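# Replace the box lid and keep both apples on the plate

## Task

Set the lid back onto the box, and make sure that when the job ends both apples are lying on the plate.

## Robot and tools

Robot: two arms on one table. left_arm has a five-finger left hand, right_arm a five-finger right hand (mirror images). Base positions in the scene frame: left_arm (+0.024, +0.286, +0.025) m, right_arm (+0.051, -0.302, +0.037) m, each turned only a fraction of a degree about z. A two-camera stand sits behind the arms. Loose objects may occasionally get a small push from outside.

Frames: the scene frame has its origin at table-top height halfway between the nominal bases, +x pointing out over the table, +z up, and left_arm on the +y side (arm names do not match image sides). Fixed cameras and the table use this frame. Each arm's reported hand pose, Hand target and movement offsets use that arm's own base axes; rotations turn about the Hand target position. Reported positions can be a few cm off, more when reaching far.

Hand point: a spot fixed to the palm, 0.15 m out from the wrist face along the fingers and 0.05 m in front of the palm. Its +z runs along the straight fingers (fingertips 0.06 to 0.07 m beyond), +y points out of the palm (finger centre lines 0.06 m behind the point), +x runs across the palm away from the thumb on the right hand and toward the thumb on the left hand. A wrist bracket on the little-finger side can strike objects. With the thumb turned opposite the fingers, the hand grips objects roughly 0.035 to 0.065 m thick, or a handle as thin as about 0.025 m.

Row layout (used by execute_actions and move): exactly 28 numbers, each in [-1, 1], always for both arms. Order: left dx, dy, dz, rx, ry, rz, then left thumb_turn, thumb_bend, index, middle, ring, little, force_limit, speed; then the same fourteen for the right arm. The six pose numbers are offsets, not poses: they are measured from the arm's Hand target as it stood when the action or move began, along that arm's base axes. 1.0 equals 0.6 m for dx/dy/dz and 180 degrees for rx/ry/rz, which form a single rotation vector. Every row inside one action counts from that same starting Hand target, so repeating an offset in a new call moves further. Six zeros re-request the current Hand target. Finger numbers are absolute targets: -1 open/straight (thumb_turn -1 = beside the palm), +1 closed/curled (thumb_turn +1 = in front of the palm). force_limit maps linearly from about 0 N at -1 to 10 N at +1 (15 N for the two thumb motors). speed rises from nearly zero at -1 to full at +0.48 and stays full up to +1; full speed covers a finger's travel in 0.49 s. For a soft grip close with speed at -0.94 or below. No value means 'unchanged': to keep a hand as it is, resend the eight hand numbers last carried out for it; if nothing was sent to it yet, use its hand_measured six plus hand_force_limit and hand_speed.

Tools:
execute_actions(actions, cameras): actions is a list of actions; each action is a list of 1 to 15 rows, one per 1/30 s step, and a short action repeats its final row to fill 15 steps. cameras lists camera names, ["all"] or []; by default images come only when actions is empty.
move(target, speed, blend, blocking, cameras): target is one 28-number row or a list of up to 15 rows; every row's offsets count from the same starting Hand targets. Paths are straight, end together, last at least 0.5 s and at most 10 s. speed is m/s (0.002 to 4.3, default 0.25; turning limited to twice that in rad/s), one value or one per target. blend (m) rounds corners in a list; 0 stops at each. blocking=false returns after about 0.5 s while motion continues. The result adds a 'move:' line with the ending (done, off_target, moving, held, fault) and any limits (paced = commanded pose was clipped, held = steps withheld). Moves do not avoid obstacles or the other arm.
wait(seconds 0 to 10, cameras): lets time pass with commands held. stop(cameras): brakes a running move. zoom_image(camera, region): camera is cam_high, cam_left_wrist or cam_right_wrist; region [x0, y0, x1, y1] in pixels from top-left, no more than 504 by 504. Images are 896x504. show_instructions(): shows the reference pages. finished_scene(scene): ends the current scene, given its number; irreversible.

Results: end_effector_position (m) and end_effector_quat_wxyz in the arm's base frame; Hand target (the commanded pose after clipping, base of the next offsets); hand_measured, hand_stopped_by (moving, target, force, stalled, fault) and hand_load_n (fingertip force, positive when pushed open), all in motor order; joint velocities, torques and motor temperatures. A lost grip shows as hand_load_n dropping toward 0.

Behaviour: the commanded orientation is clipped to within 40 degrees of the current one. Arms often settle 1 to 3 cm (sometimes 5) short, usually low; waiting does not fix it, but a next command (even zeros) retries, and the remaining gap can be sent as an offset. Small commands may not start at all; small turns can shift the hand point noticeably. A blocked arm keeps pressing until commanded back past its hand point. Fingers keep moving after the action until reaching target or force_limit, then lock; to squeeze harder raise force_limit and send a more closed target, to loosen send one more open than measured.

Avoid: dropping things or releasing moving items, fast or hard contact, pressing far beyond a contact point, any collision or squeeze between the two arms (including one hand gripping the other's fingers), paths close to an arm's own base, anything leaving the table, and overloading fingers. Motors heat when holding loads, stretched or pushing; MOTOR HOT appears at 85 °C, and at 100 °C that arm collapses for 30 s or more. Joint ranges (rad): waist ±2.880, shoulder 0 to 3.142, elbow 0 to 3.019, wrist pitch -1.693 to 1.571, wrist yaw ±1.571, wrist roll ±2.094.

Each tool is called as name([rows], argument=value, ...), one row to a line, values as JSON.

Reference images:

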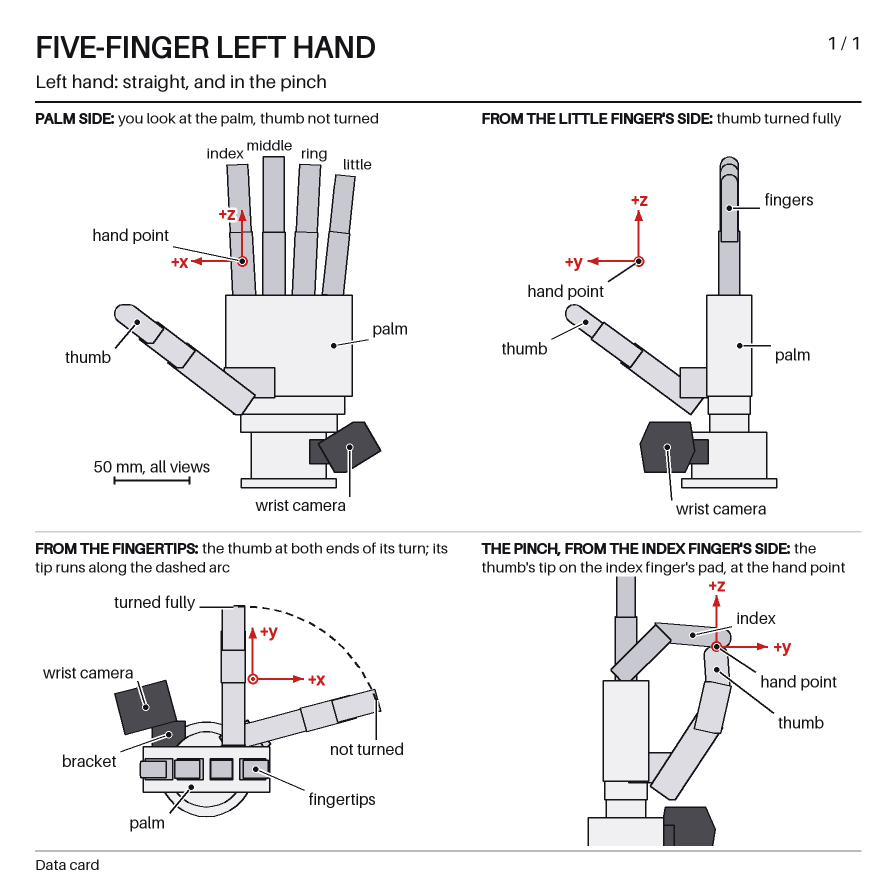

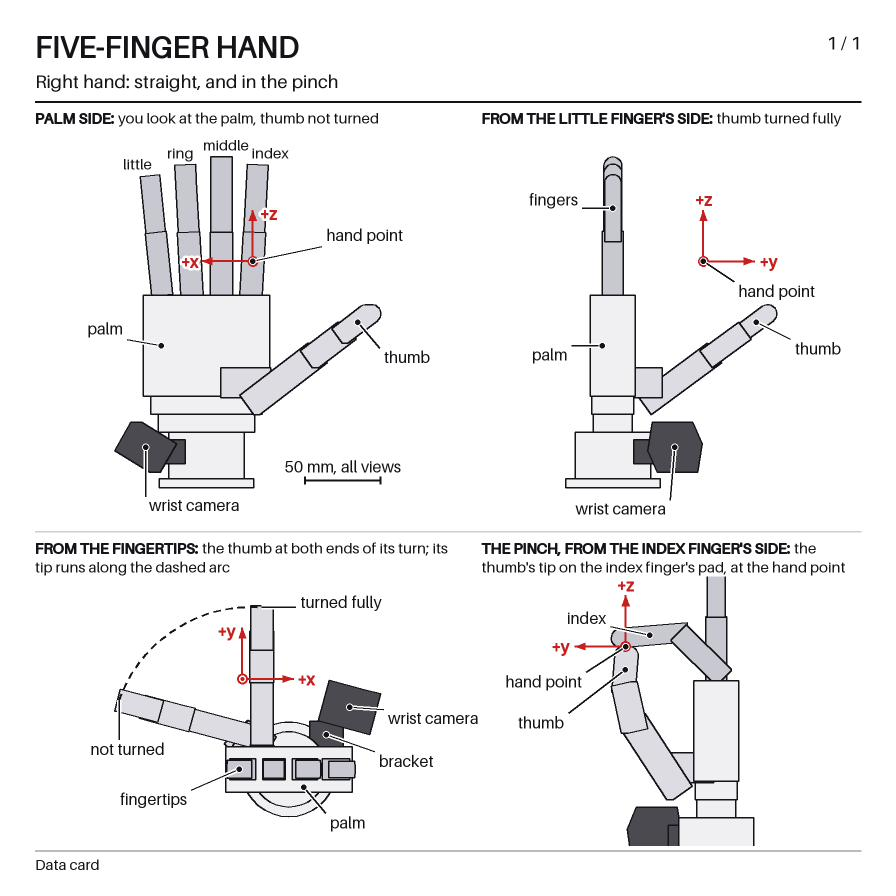

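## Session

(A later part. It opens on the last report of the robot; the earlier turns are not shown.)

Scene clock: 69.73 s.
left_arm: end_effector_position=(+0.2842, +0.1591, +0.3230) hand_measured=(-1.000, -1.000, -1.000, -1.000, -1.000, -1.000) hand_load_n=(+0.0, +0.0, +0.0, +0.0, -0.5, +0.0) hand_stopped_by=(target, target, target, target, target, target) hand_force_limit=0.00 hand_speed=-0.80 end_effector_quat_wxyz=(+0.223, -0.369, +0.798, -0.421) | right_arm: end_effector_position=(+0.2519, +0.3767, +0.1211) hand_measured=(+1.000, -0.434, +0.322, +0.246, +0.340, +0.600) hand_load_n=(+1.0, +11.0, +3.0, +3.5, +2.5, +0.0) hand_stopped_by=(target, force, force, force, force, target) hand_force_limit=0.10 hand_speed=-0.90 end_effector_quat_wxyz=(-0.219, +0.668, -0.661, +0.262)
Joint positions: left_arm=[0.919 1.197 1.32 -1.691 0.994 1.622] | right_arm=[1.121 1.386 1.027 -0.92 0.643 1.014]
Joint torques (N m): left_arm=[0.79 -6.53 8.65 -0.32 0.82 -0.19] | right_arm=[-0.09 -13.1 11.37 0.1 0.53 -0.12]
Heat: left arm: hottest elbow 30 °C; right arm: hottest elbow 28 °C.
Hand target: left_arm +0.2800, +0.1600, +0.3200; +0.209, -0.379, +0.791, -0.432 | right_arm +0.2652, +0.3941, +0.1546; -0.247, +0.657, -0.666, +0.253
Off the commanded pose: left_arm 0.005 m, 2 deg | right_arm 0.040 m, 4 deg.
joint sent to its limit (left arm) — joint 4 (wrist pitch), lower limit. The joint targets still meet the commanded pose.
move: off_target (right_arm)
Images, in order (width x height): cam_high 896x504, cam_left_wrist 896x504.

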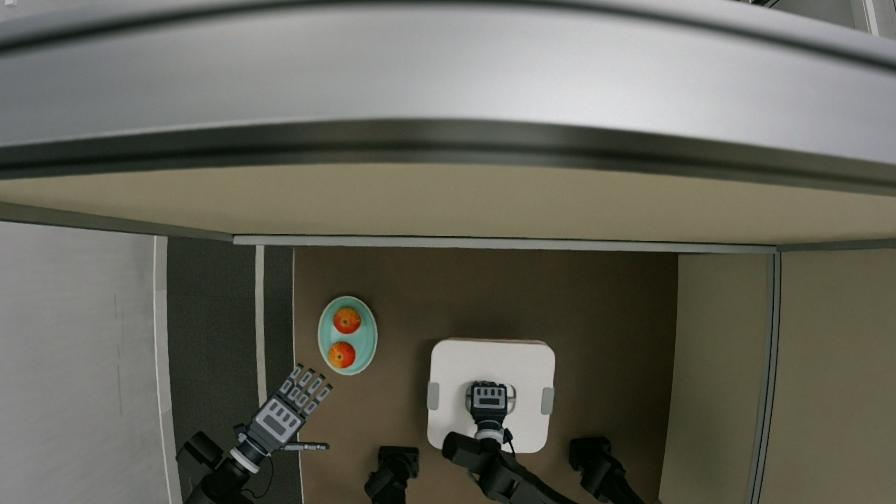

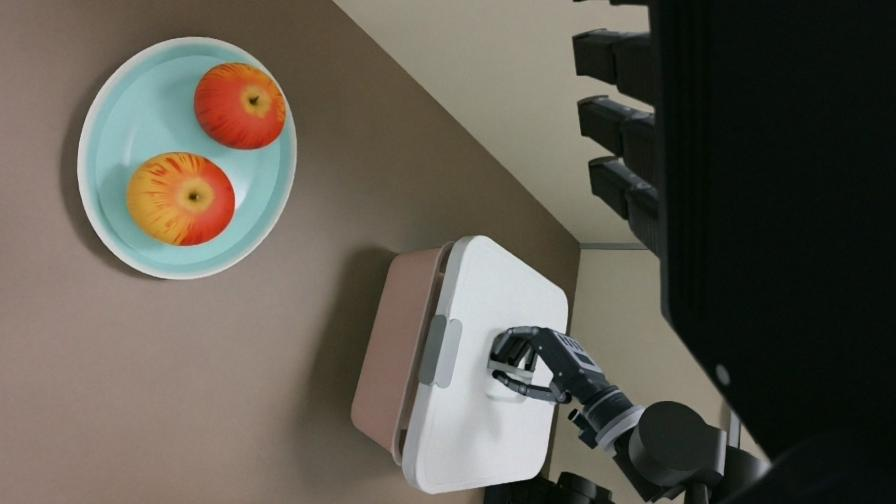

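move(target=[0,0,0,0,0,0,-1,-1,-1,-1,-1,-1,0,-0.8,-0.021,-0.027,-0.085,0,0,0,1,-0.1,0.6,0.6,0.6,0.6,0.1,-0.9], speed=0.08, cameras=["cam_high","cam_left_wrist"])

zoom_image(camera="cam_left_wrist", region=[330, 215, 630, 504])

zoom_image(camera="cam_high", region=[410, 320, 570, 460])

Scene clock: 74.63 s.
left_arm: end_effector_position=(+0.2842, +0.1591, +0.3230) hand_measured=(-1.000, -1.000, -1.000, -1.000, -1.000, -1.000) hand_load_n=(-0.5, +0.0, +0.0, +0.0, +0.0, +0.0) hand_stopped_by=(target, target, target, target, target, target) hand_force_limit=0.00 hand_speed=-0.80 end_effector_quat_wxyz=(+0.223, -0.369, +0.798, -0.421) | right_arm: end_effector_position=(+0.2516, +0.3761, +0.0989) hand_measured=(+1.000, -0.434, +0.322, +0.246, +0.340, +0.600) hand_load_n=(+1.0, +11.0, +3.0, +3.5, +2.5, +0.0) hand_stopped_by=(target, force, force, force, force, target) hand_force_limit=0.10 hand_speed=-0.90 end_effector_quat_wxyz=(-0.236, +0.662, -0.664, +0.256)
Joint positions: left_arm=[0.919 1.197 1.32 -1.691 0.994 1.622] | right_arm=[1.121 1.386 0.956 -0.811 0.643 1.014]
Joint torques (N m): left_arm=[0.79 -6.59 8.66 -0.31 0.82 -0.19] | right_arm=[0.67 -13.04 6.48 1.05 0.63 0.02]
Heat: left arm: hottest elbow 30 °C; right arm: hottest elbow 28 °C.
Hand target: left_arm +0.2800, +0.1600, +0.3200; +0.209, -0.379, +0.791, -0.432 | right_arm +0.2526, +0.3778, +0.1035; -0.247, +0.657, -0.666, +0.254
Off the commanded pose: left_arm 0.005 m, 2 deg | right_arm 0.005 m, 1 deg.
joint sent to its limit (left arm) — joint 4 (wrist pitch), lower limit. The joint targets still meet the commanded pose.
move: done
Images, in order (width x height): cam_high 896x504, cam_left_wrist 896x504.

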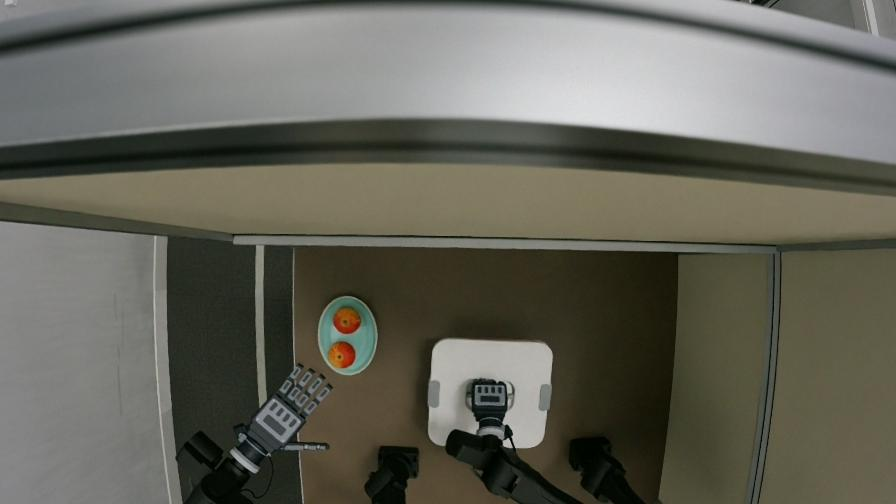

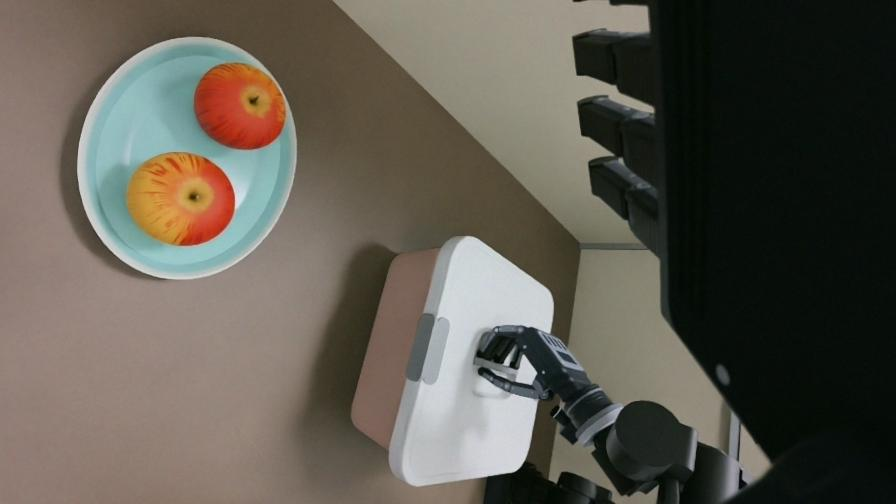

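Scaled by 1.680.

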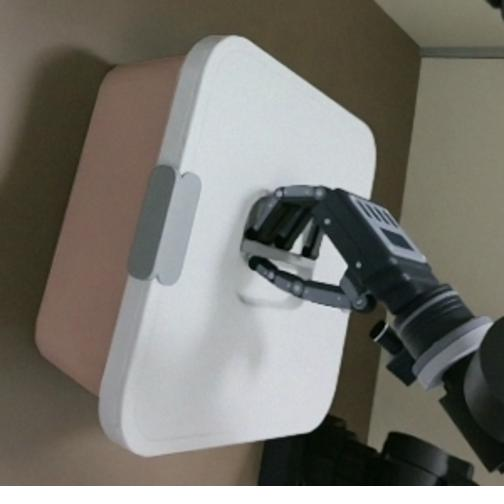

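Scaled by 3.150.

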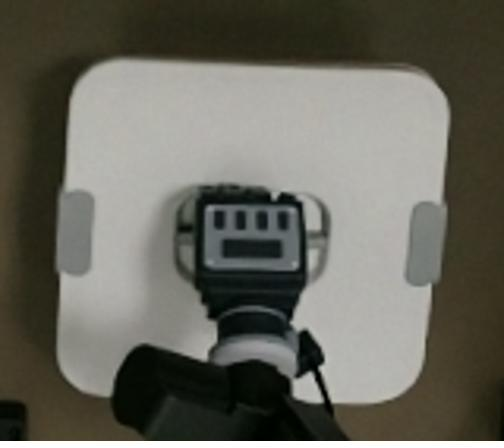

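zoom_image(camera="cam_left_wrist", region=[340, 225, 490, 360])

zoom_image(camera="cam_left_wrist", region=[340, 360, 490, 495])

Scaled by 3.360.

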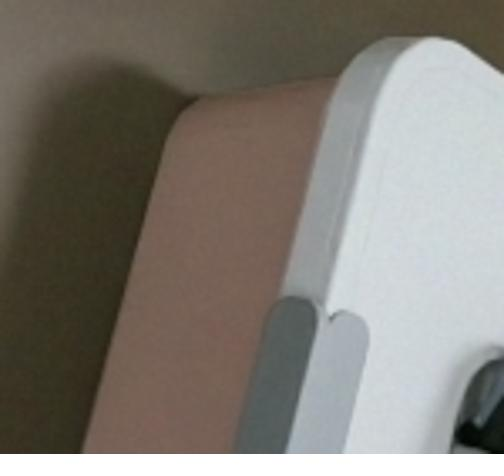

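Scaled by 3.360.

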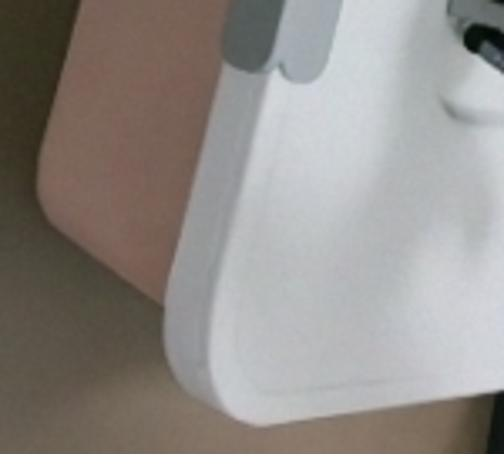

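move(target=[-0.075,-0.2333,-0.2583,-0.0913,-0.0594,-0.1131,-1,-1,-1,-1,-1,-1,0,-0.8,0,0,0,0,0,0,1,-0.1,0.6,0.6,0.6,0.6,0.1,-0.9], speed=0.25, cameras=["cam_high","cam_left_wrist"])

Scene clock: 83.07 s.
left_arm: end_effector_position=(+0.2354, +0.0242, +0.1690) hand_measured=(-1.000, -1.000, -1.000, -1.000, -1.000, -1.000) hand_load_n=(+0.0, +0.0, +0.0, +0.0, +0.0, +0.0) hand_stopped_by=(target, target, target, target, target, target) hand_force_limit=0.00 hand_speed=-0.80 end_effector_quat_wxyz=(+0.152, -0.270, +0.769, -0.559) | right_arm: end_effector_position=(+0.2517, +0.3761, +0.0989) hand_measured=(+1.000, -0.434, +0.322, +0.246, +0.340, +0.600) hand_load_n=(+1.0, +11.0, +3.5, +3.5, +2.5, +0.0) hand_stopped_by=(target, force, force, force, force, target) hand_force_limit=0.10 hand_speed=-0.90 end_effector_quat_wxyz=(-0.236, +0.662, -0.664, +0.256)
Joint positions: left_arm=[0.812 1.171 0.753 -1.691 1.178 2.072] | right_arm=[1.121 1.386 0.956 -0.811 0.643 1.014]
Joint torques (N m): left_arm=[-1.96 -4.13 7.27 -0.66 0.78 0.1] | right_arm=[0.67 -13.1 6.49 1.05 0.64 0.02]
Heat: left arm: hottest elbow 30 °C; right arm: hottest elbow 28 °C.
Hand target: left_arm +0.2350, +0.0200, +0.1651; +0.146, -0.218, +0.753, -0.603 | right_arm +0.2526, +0.3779, +0.1036; -0.247, +0.657, -0.666, +0.253
Off the commanded pose: left_arm 0.006 m, 8 deg | right_arm 0.005 m, 1 deg.
joint sent to its limit (left arm) — joint 6 (wrist roll), upper limit. The joint targets are off in orientation, not in position.
move: off_target (left_arm)
Images, in order (width x height): cam_high 896x504, cam_left_wrist 896x504.

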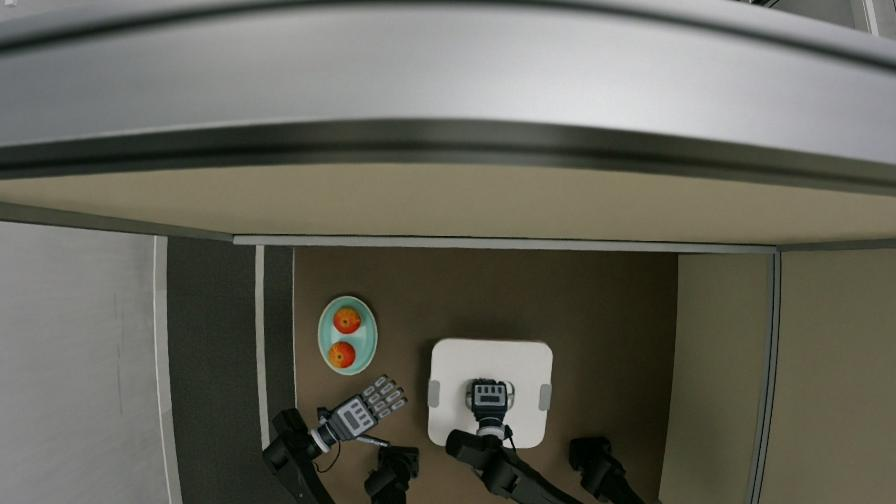

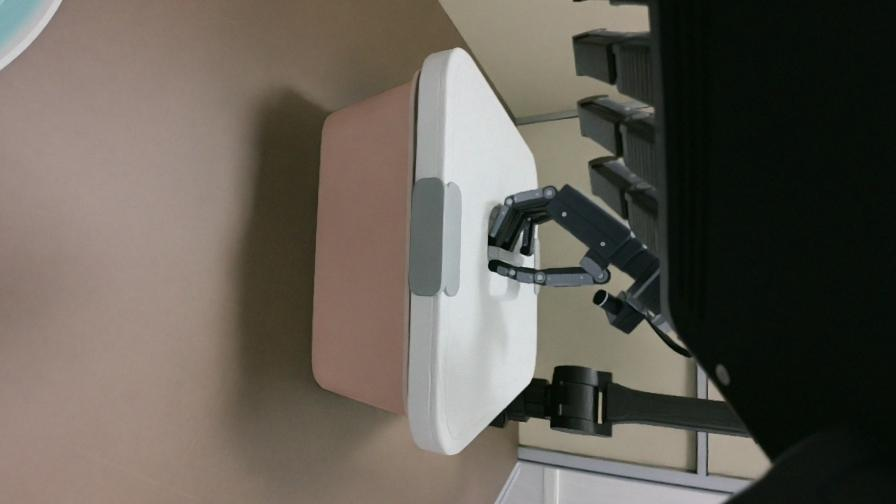

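zoom_image(camera="cam_left_wrist", region=[300, 40, 500, 250])

zoom_image(camera="cam_left_wrist", region=[300, 250, 500, 460])

Scaled by 2.400.

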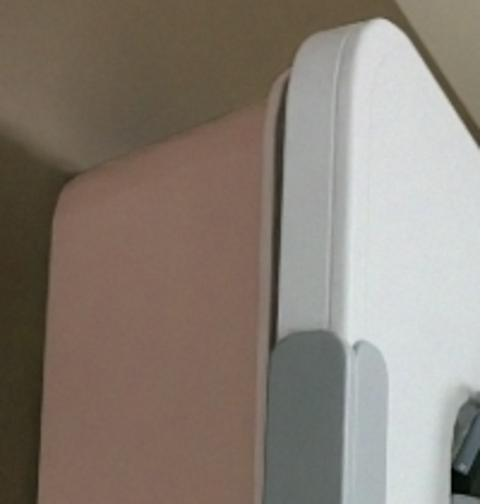

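Scaled by 2.400.

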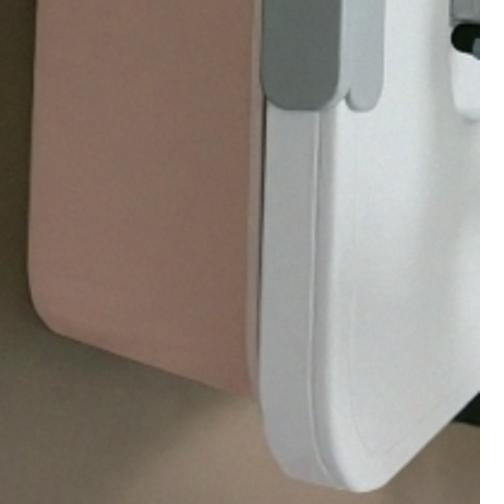

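zoom_image(camera="cam_high", region=[420, 325, 500, 385])

zoom_image(camera="cam_high", region=[490, 325, 570, 385])

Scaled by 6.300.

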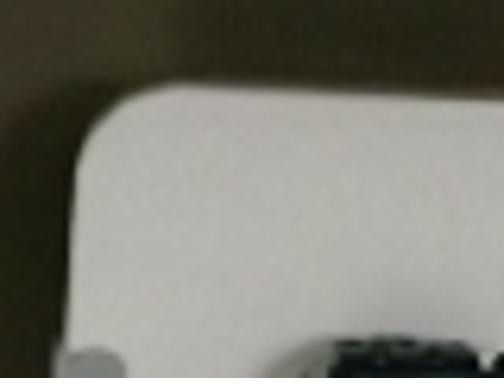

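Scaled by 6.300.

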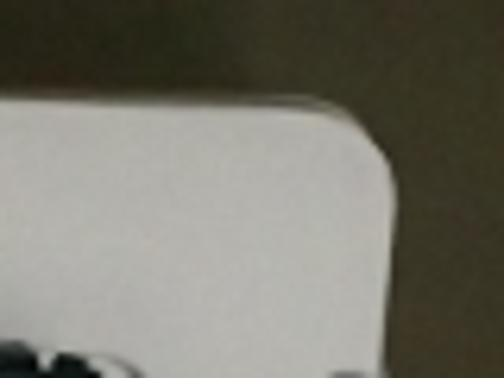

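move([
  [0,0,0,0,0,0,-1,-1,-1,-1,-1,-1,0,-0.8,0.0267,0.0272,0.085,0,0.0067,0.0078,1,-0.1,0.6,0.6,0.6,0.6,0.1,-0.9],
  [0,0,0,0,0,0,-1,-1,-1,-1,-1,-1,0,-0.8,0.008,0,0.0025,0,0.0067,0.0078,1,-0.1,0.6,0.6,0.6,0.6,0.1,-0.9],
], speed=0.08, cameras=["cam_high","cam_left_wrist"])

zoom_image(camera="cam_left_wrist", region=[300, 40, 500, 250])

zoom_image(camera="cam_left_wrist", region=[300, 250, 500, 460])

zoom_image(camera="cam_high", region=[410, 320, 570, 460])

Scene clock: 89.50 s.
left_arm: end_effector_position=(+0.2354, +0.0242, +0.1690) hand_measured=(-1.000, -1.000, -1.000, -1.000, -1.000, -1.000) hand_load_n=(+0.0, +0.0, +0.0, +0.0, +0.0, +0.0) hand_stopped_by=(target, target, target, target, target, target) hand_force_limit=0.00 hand_speed=-0.80 end_effector_quat_wxyz=(+0.152, -0.270, +0.769, -0.559) | right_arm: end_effector_position=(+0.2552, +0.3775, +0.1004) hand_measured=(+1.000, -0.434, +0.322, +0.246, +0.340, +0.600) hand_load_n=(+1.0, +11.0, +3.0, +3.5, +2.5, -0.5) hand_stopped_by=(target, force, force, force, force, target) hand_force_limit=0.10 hand_speed=-0.90 end_effector_quat_wxyz=(-0.234, +0.670, -0.660, +0.245)
Joint positions: left_arm=[0.812 1.171 0.753 -1.691 1.178 2.072] | right_arm=[1.101 1.386 0.963 -0.8 0.61 0.975]
Joint torques (N m): left_arm=[-1.96 -4.13 7.27 -0.65 0.78 0.05] | right_arm=[0.32 -13.04 6.54 1.11 0.55 -0.08]
Heat: left arm: hottest elbow 29 °C; right arm: hottest elbow 28 °C.
Hand target: left_arm +0.2350, +0.0201, +0.1651; +0.146, -0.218, +0.753, -0.603 | right_arm +0.2574, +0.3779, +0.1050; -0.243, +0.667, -0.660, +0.244
Off the commanded pose: left_arm 0.006 m, 8 deg | right_arm 0.005 m, 1 deg.
joint sent to its limit (left arm) — joint 6 (wrist roll), upper limit. The joint targets are off in orientation, not in position.
move: off_target (left_arm)
Images, in order (width x height): cam_high 896x504, cam_left_wrist 896x504.

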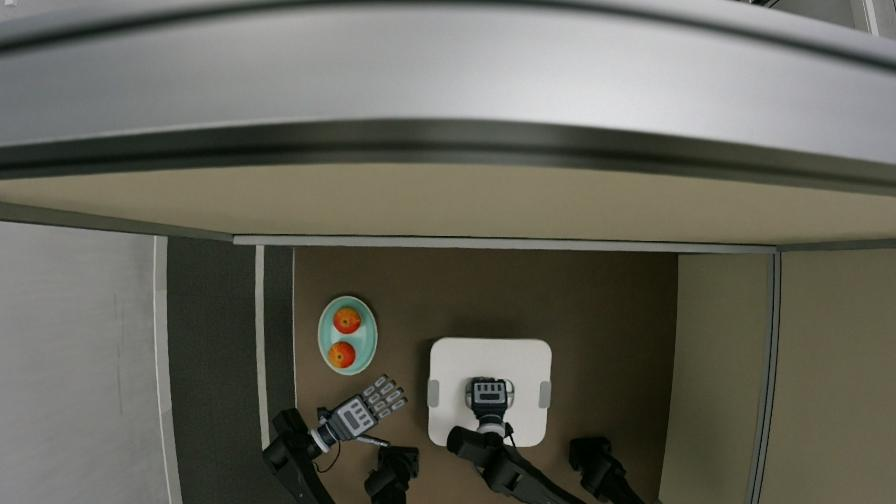

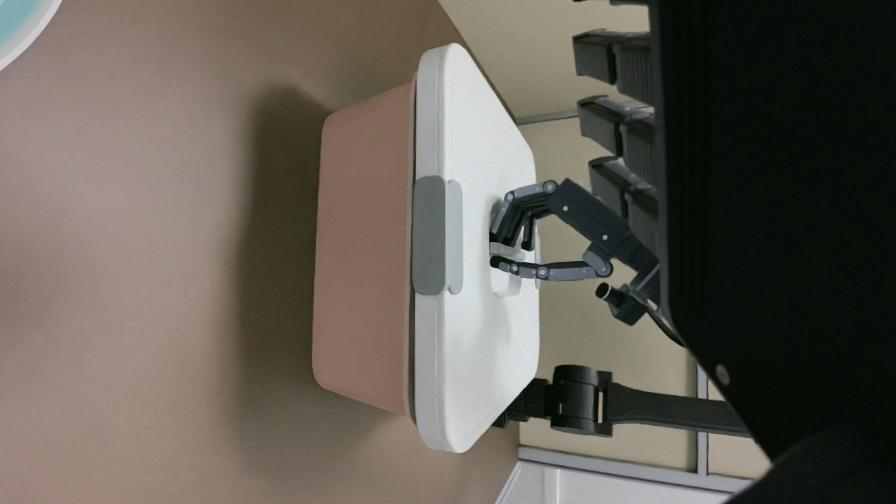

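Scaled by 2.400.

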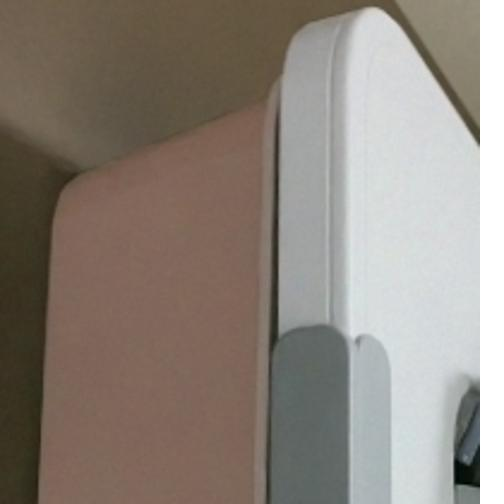

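Scaled by 2.400.

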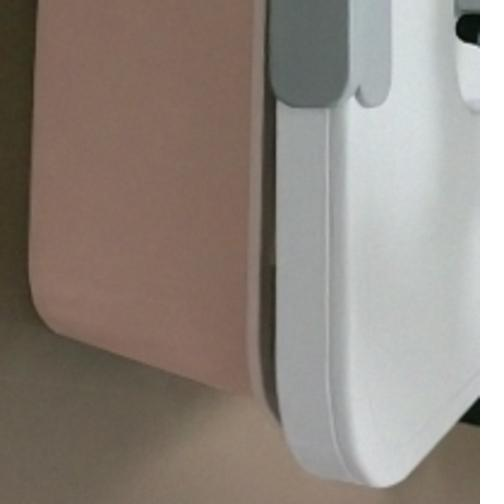

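Scaled by 3.150.

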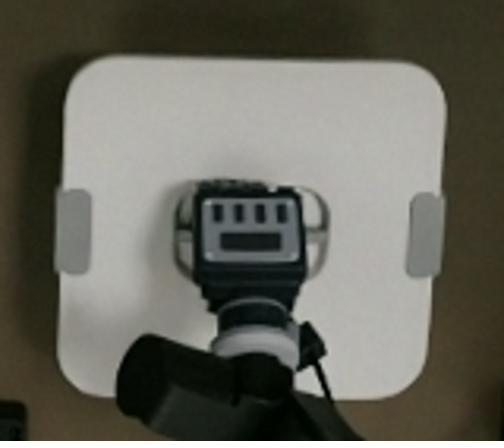

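move(target=[0,0,0,0,0,0,-1,-1,-1,-1,-1,-1,0,-0.8,0.0025,0,-0.0167,0,-0.001,0,1,-0.1,0.6,0.6,0.6,0.6,0.1,-0.9], speed=0.04, cameras=["cam_high","cam_left_wrist"])

zoom_image(camera="cam_left_wrist", region=[300, 40, 500, 250])

zoom_image(camera="cam_left_wrist", region=[300, 250, 500, 460])

Scene clock: 91.10 s.
left_arm: end_effector_position=(+0.2354, +0.0242, +0.1690) hand_measured=(-1.000, -1.000, -1.000, -1.000, -1.000, -1.000) hand_load_n=(+0.0, +0.0, +0.0, +0.0, +0.0, +0.0) hand_stopped_by=(target, target, target, target, target, target) hand_force_limit=0.00 hand_speed=-0.80 end_effector_quat_wxyz=(+0.152, -0.270, +0.769, -0.559) | right_arm: end_effector_position=(+0.2559, +0.3789, +0.0961) hand_measured=(+1.000, -0.434, +0.322, +0.246, +0.340, +0.600) hand_load_n=(+1.0, +11.0, +3.0, +3.5, +2.0, +0.0) hand_stopped_by=(target, force, force, force, force, target) hand_force_limit=0.10 hand_speed=-0.90 end_effector_quat_wxyz=(-0.241, +0.668, -0.661, +0.243)
Joint positions: left_arm=[0.812 1.171 0.753 -1.691 1.178 2.072] | right_arm=[1.101 1.386 0.947 -0.767 0.61 0.975]
Joint torques (N m): left_arm=[-1.9 -4.13 7.3 -0.66 0.78 0.05] | right_arm=[0.15 -11.99 6.48 1.02 0.62 -0.09]
Heat: left arm: hottest elbow 29 °C; right arm: hottest elbow 28 °C.
Hand target: left_arm +0.2350, +0.0201, +0.1651; +0.146, -0.218, +0.753, -0.603 | right_arm +0.2590, +0.3779, +0.0951; -0.244, +0.667, -0.660, +0.245
Off the commanded pose: left_arm 0.006 m, 8 deg | right_arm 0.003 m, 0 deg.
joint sent to its limit (left arm) — joint 6 (wrist roll), upper limit. The joint targets are off in orientation, not in position.
move: off_target (left_arm)
Images, in order (width x height): cam_high 896x504, cam_left_wrist 896x504.

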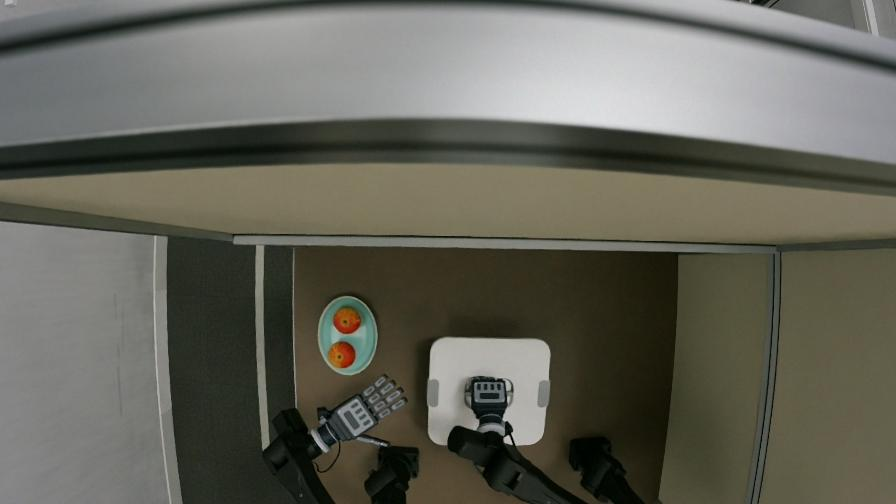

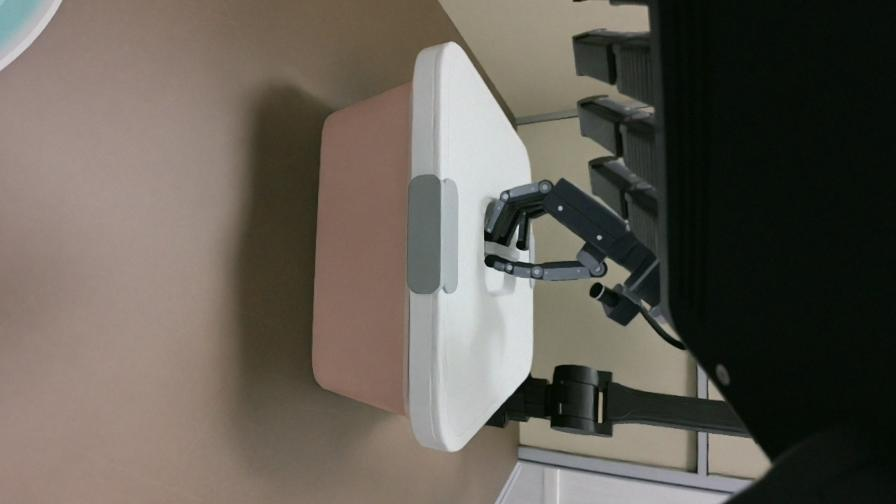

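Scaled by 2.400.

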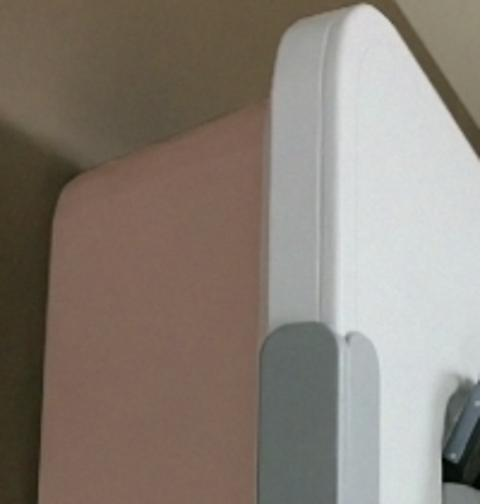

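Scaled by 2.400.

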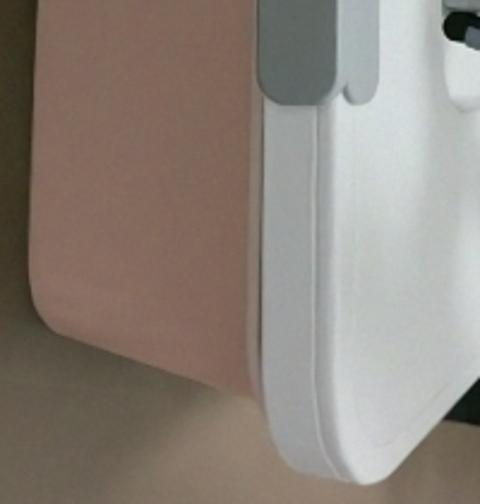

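move(target=[0,0,0,0,0,0,-1,-1,-1,-1,-1,-1,0,-0.8,0,0,-0.0167,0,0,0,1,-0.1,0.6,0.6,0.6,0.6,0.1,-0.9], speed=0.04, cameras=["cam_high","cam_left_wrist"])

zoom_image(camera="cam_left_wrist", region=[300, 40, 500, 250])

zoom_image(camera="cam_left_wrist", region=[300, 250, 500, 460])

Scene clock: 92.27 s.
left_arm: end_effector_position=(+0.2354, +0.0242, +0.1690) hand_measured=(-1.000, -1.000, -1.000, -1.000, -1.000, -1.000) hand_load_n=(+0.0, +0.0, +0.0, +0.0, +0.0, +0.0) hand_stopped_by=(target, target, target, target, target, target) hand_force_limit=0.00 hand_speed=-0.80 end_effector_quat_wxyz=(+0.152, -0.270, +0.769, -0.559) | right_arm: end_effector_position=(+0.2560, +0.3792, +0.0917) hand_measured=(+1.000, -0.434, +0.322, +0.246, +0.340, +0.600) hand_load_n=(+1.5, +11.5, +4.5, +3.0, +1.0, +0.5) hand_stopped_by=(target, force, force, force, force, target) hand_force_limit=0.10 hand_speed=-0.90 end_effector_quat_wxyz=(-0.246, +0.667, -0.661, +0.241)
Joint positions: left_arm=[0.812 1.171 0.753 -1.691 1.178 2.072] | right_arm=[1.101 1.386 0.931 -0.74 0.61 0.972]
Joint torques (N m): left_arm=[-1.96 -4.13 7.28 -0.65 0.78 0.05] | right_arm=[0.26 -10.52 6.38 1.22 0.6 -0.11]
Heat: left arm: hottest elbow 29 °C; right arm: hottest elbow 28 °C.
Hand target: left_arm +0.2350, +0.0201, +0.1651; +0.146, -0.218, +0.753, -0.603 | right_arm +0.2590, +0.3779, +0.0851; -0.244, +0.667, -0.660, +0.245
Off the commanded pose: left_arm 0.006 m, 8 deg | right_arm 0.007 m, 0 deg.
joint sent to its limit (left arm) — joint 6 (wrist roll), upper limit. The joint targets are off in orientation, not in position.
move: off_target (left_arm)
Images, in order (width x height): cam_high 896x504, cam_left_wrist 896x504.

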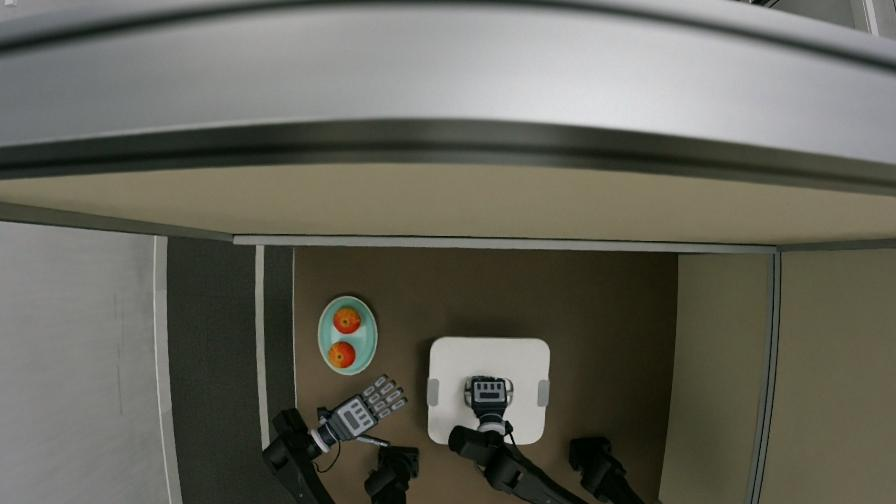

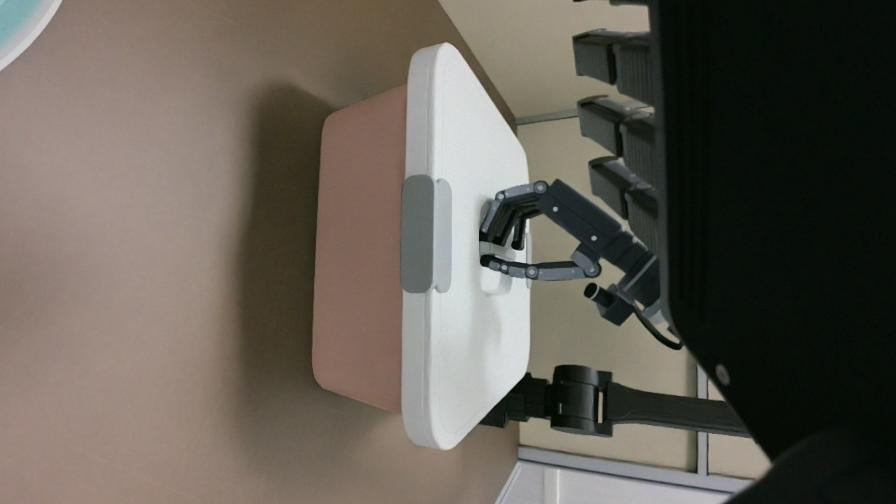

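Scaled by 2.400.

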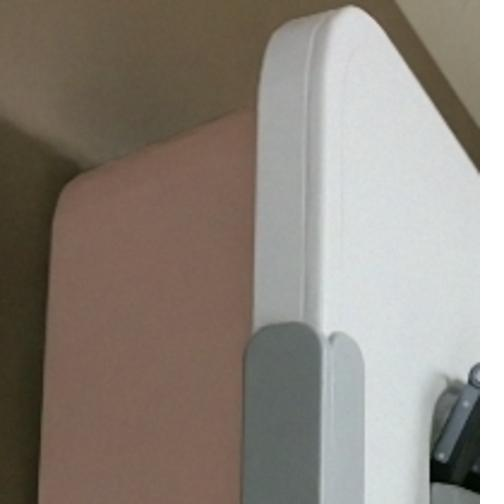

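Scaled by 2.400.

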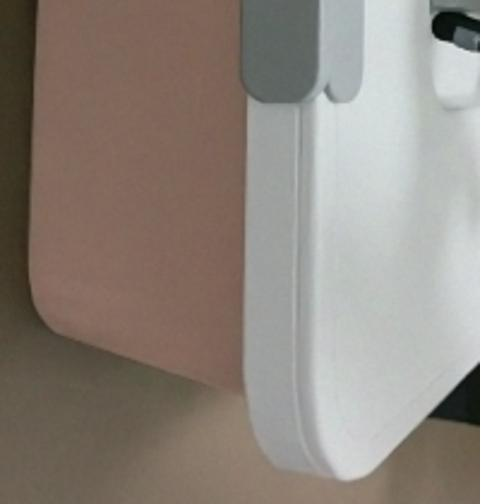

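move(target=[0,0,0,0,0,0,-1,-1,-1,-1,-1,-1,0,-0.8,0,0,-0.0167,0,0,0,1,-0.1,0.6,0.6,0.6,0.6,0.1,-0.9], speed=0.04, cameras=["cam_high","cam_left_wrist"])

zoom_image(camera="cam_left_wrist", region=[300, 40, 500, 250])

zoom_image(camera="cam_left_wrist", region=[300, 250, 500, 460])

Scene clock: 93.43 s.
left_arm: end_effector_position=(+0.2354, +0.0242, +0.1690) hand_measured=(-1.000, -1.000, -1.000, -1.000, -1.000, -1.000) hand_load_n=(+0.0, +0.0, +0.0, +0.0, -0.5, +0.0) hand_stopped_by=(target, target, target, target, target, target) hand_force_limit=0.00 hand_speed=-0.80 end_effector_quat_wxyz=(+0.152, -0.270, +0.769, -0.559) | right_arm: end_effector_position=(+0.2565, +0.3796, +0.0842) hand_measured=(+1.000, -0.434, +0.322, +0.246, +0.340, +0.600) hand_load_n=(+2.0, +11.0, +6.5, +2.0, +0.0, +0.0) hand_stopped_by=(target, force, force, force, force, target) hand_force_limit=0.10 hand_speed=-0.90 end_effector_quat_wxyz=(-0.248, +0.667, -0.660, +0.241)
Joint positions: left_arm=[0.812 1.171 0.753 -1.691 1.178 2.072] | right_arm=[1.101 1.395 0.917 -0.711 0.611 0.969]
Joint torques (N m): left_arm=[-1.96 -4.13 7.28 -0.65 0.78 0.05] | right_arm=[0.09 -10.29 6.13 1.25 0.56 -0.04]
Heat: left arm: hottest elbow 29 °C; right arm: hottest elbow 28 °C.
Hand target: left_arm +0.2350, +0.0201, +0.1651; +0.146, -0.218, +0.753, -0.603 | right_arm +0.2589, +0.3779, +0.0750; -0.244, +0.667, -0.660, +0.245
Off the commanded pose: left_arm 0.006 m, 8 deg | right_arm 0.010 m, 1 deg.
joint sent to its limit (left arm) — joint 6 (wrist roll), upper limit. The joint targets are off in orientation, not in position.
move: off_target (left_arm)
Images, in order (width x height): cam_high 896x504, cam_left_wrist 896x504.

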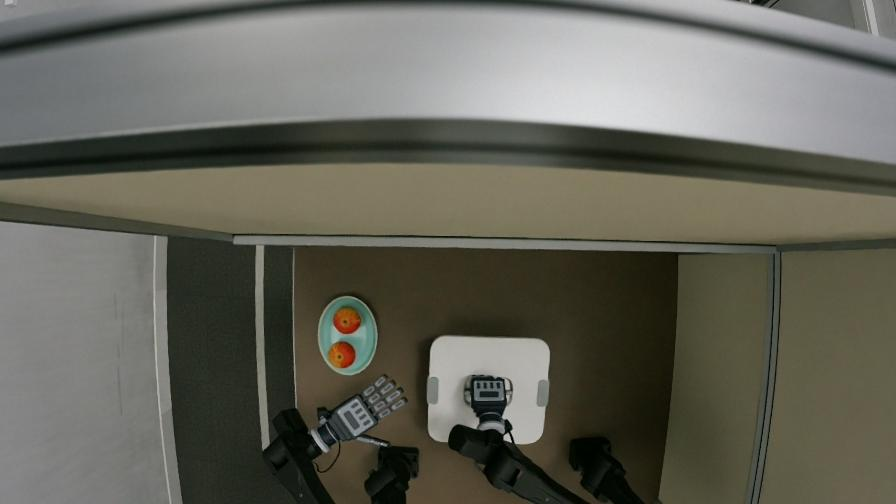

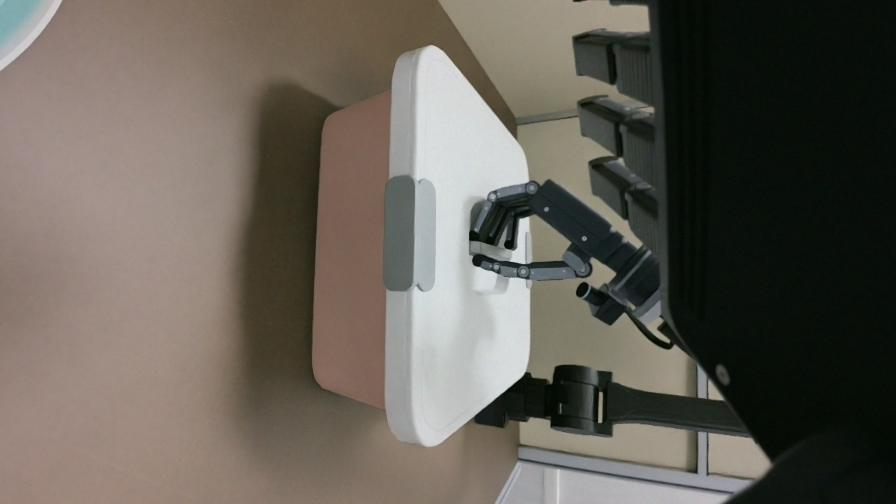

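Scaled by 2.400.

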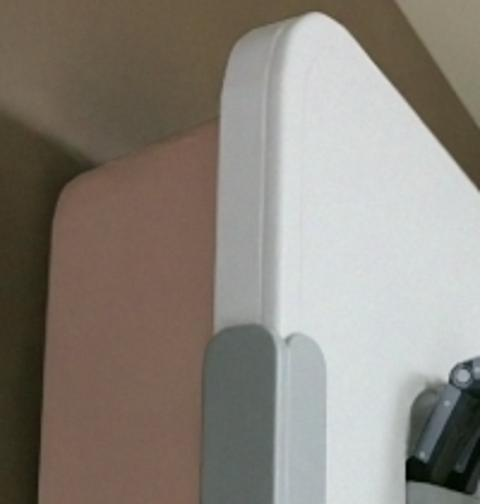

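Scaled by 2.400.

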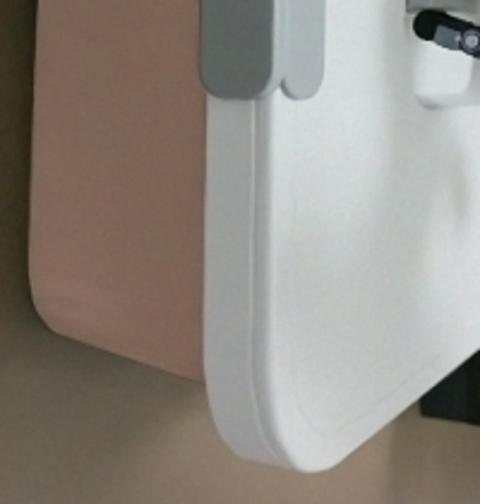

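move(target=[0,0,0,0,0,0,-1,-1,-1,-1,-1,-1,0,-0.8,0,0,-0.0117,0,0,0,1,-0.1,0.6,0.6,0.6,0.6,0.1,-0.9], speed=0.04, cameras=["cam_high","cam_left_wrist"])

zoom_image(camera="cam_left_wrist", region=[300, 40, 500, 250])

zoom_image(camera="cam_left_wrist", region=[300, 250, 500, 460])

Scene clock: 94.40 s.
left_arm: end_effector_position=(+0.2354, +0.0242, +0.1690) hand_measured=(-1.000, -1.000, -1.000, -1.000, -1.000, -1.000) hand_load_n=(+0.0, +0.0, +0.0, +0.0, +0.0, +0.0) hand_stopped_by=(target, target, target, target, target, target) hand_force_limit=0.00 hand_speed=-0.80 end_effector_quat_wxyz=(+0.152, -0.270, +0.769, -0.559) | right_arm: end_effector_position=(+0.2566, +0.3800, +0.0783) hand_measured=(+1.000, -0.434, +0.322, +0.246, +0.340, +0.600) hand_load_n=(+2.0, +10.5, +6.5, +1.5, +0.0, +0.0) hand_stopped_by=(target, force, force, force, force, target) hand_force_limit=0.10 hand_speed=-0.90 end_effector_quat_wxyz=(-0.249, +0.667, -0.660, +0.241)
Joint positions: left_arm=[0.812 1.171 0.753 -1.691 1.178 2.072] | right_arm=[1.101 1.403 0.907 -0.692 0.611 0.968]
Joint torques (N m): left_arm=[-1.9 -4.13 7.28 -0.65 0.78 0.04] | right_arm=[0.32 -10.11 5.91 1.26 0.58 -0.04]
Heat: left arm: hottest elbow 29 °C; right arm: hottest elbow 28 °C.
Hand target: left_arm +0.2350, +0.0201, +0.1651; +0.146, -0.218, +0.753, -0.603 | right_arm +0.2589, +0.3779, +0.0679; -0.244, +0.667, -0.660, +0.245
Off the commanded pose: left_arm 0.006 m, 8 deg | right_arm 0.011 m, 1 deg.
joint sent to its limit (left arm) — joint 6 (wrist roll), upper limit. The joint targets are off in orientation, not in position.
move: off_target (left_arm, right_arm)
Images, in order (width x height): cam_high 896x504, cam_left_wrist 896x504.

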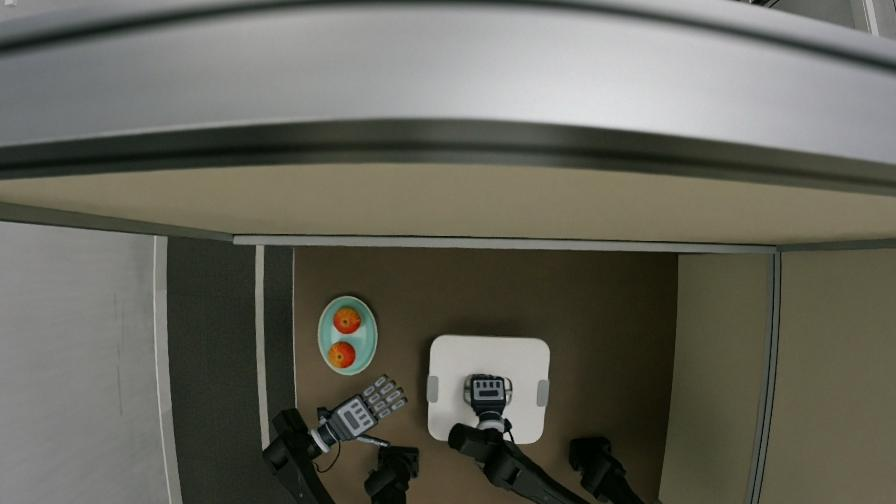

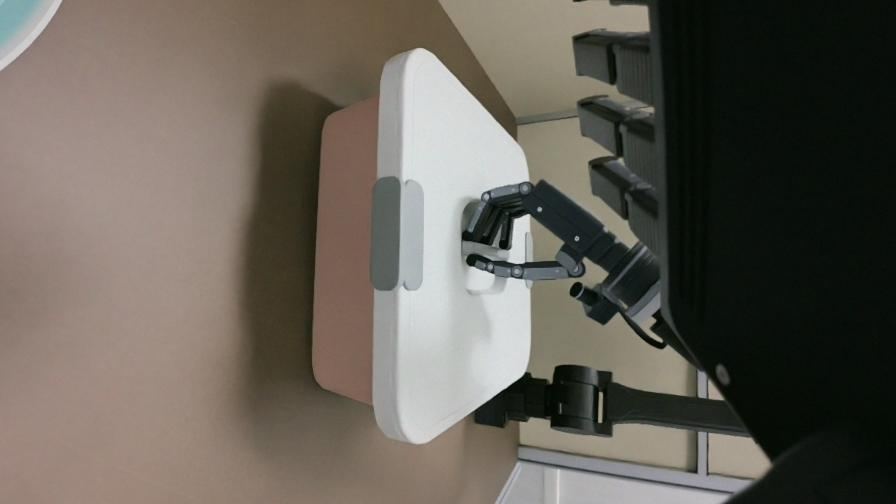

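Scaled by 2.400.

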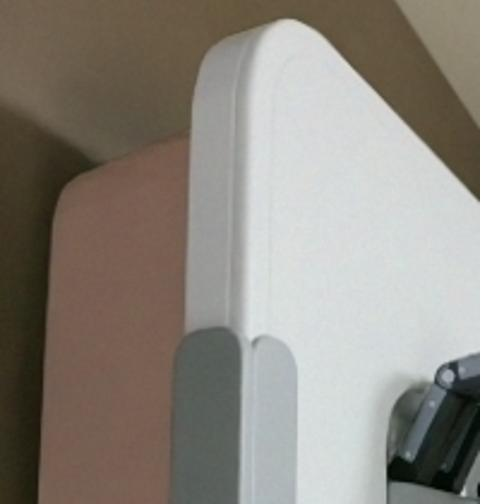

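Scaled by 2.400.

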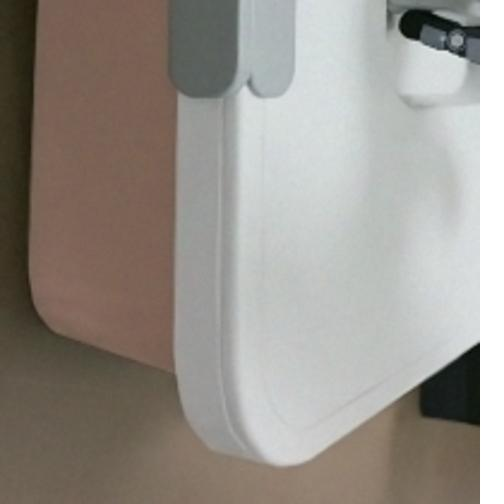

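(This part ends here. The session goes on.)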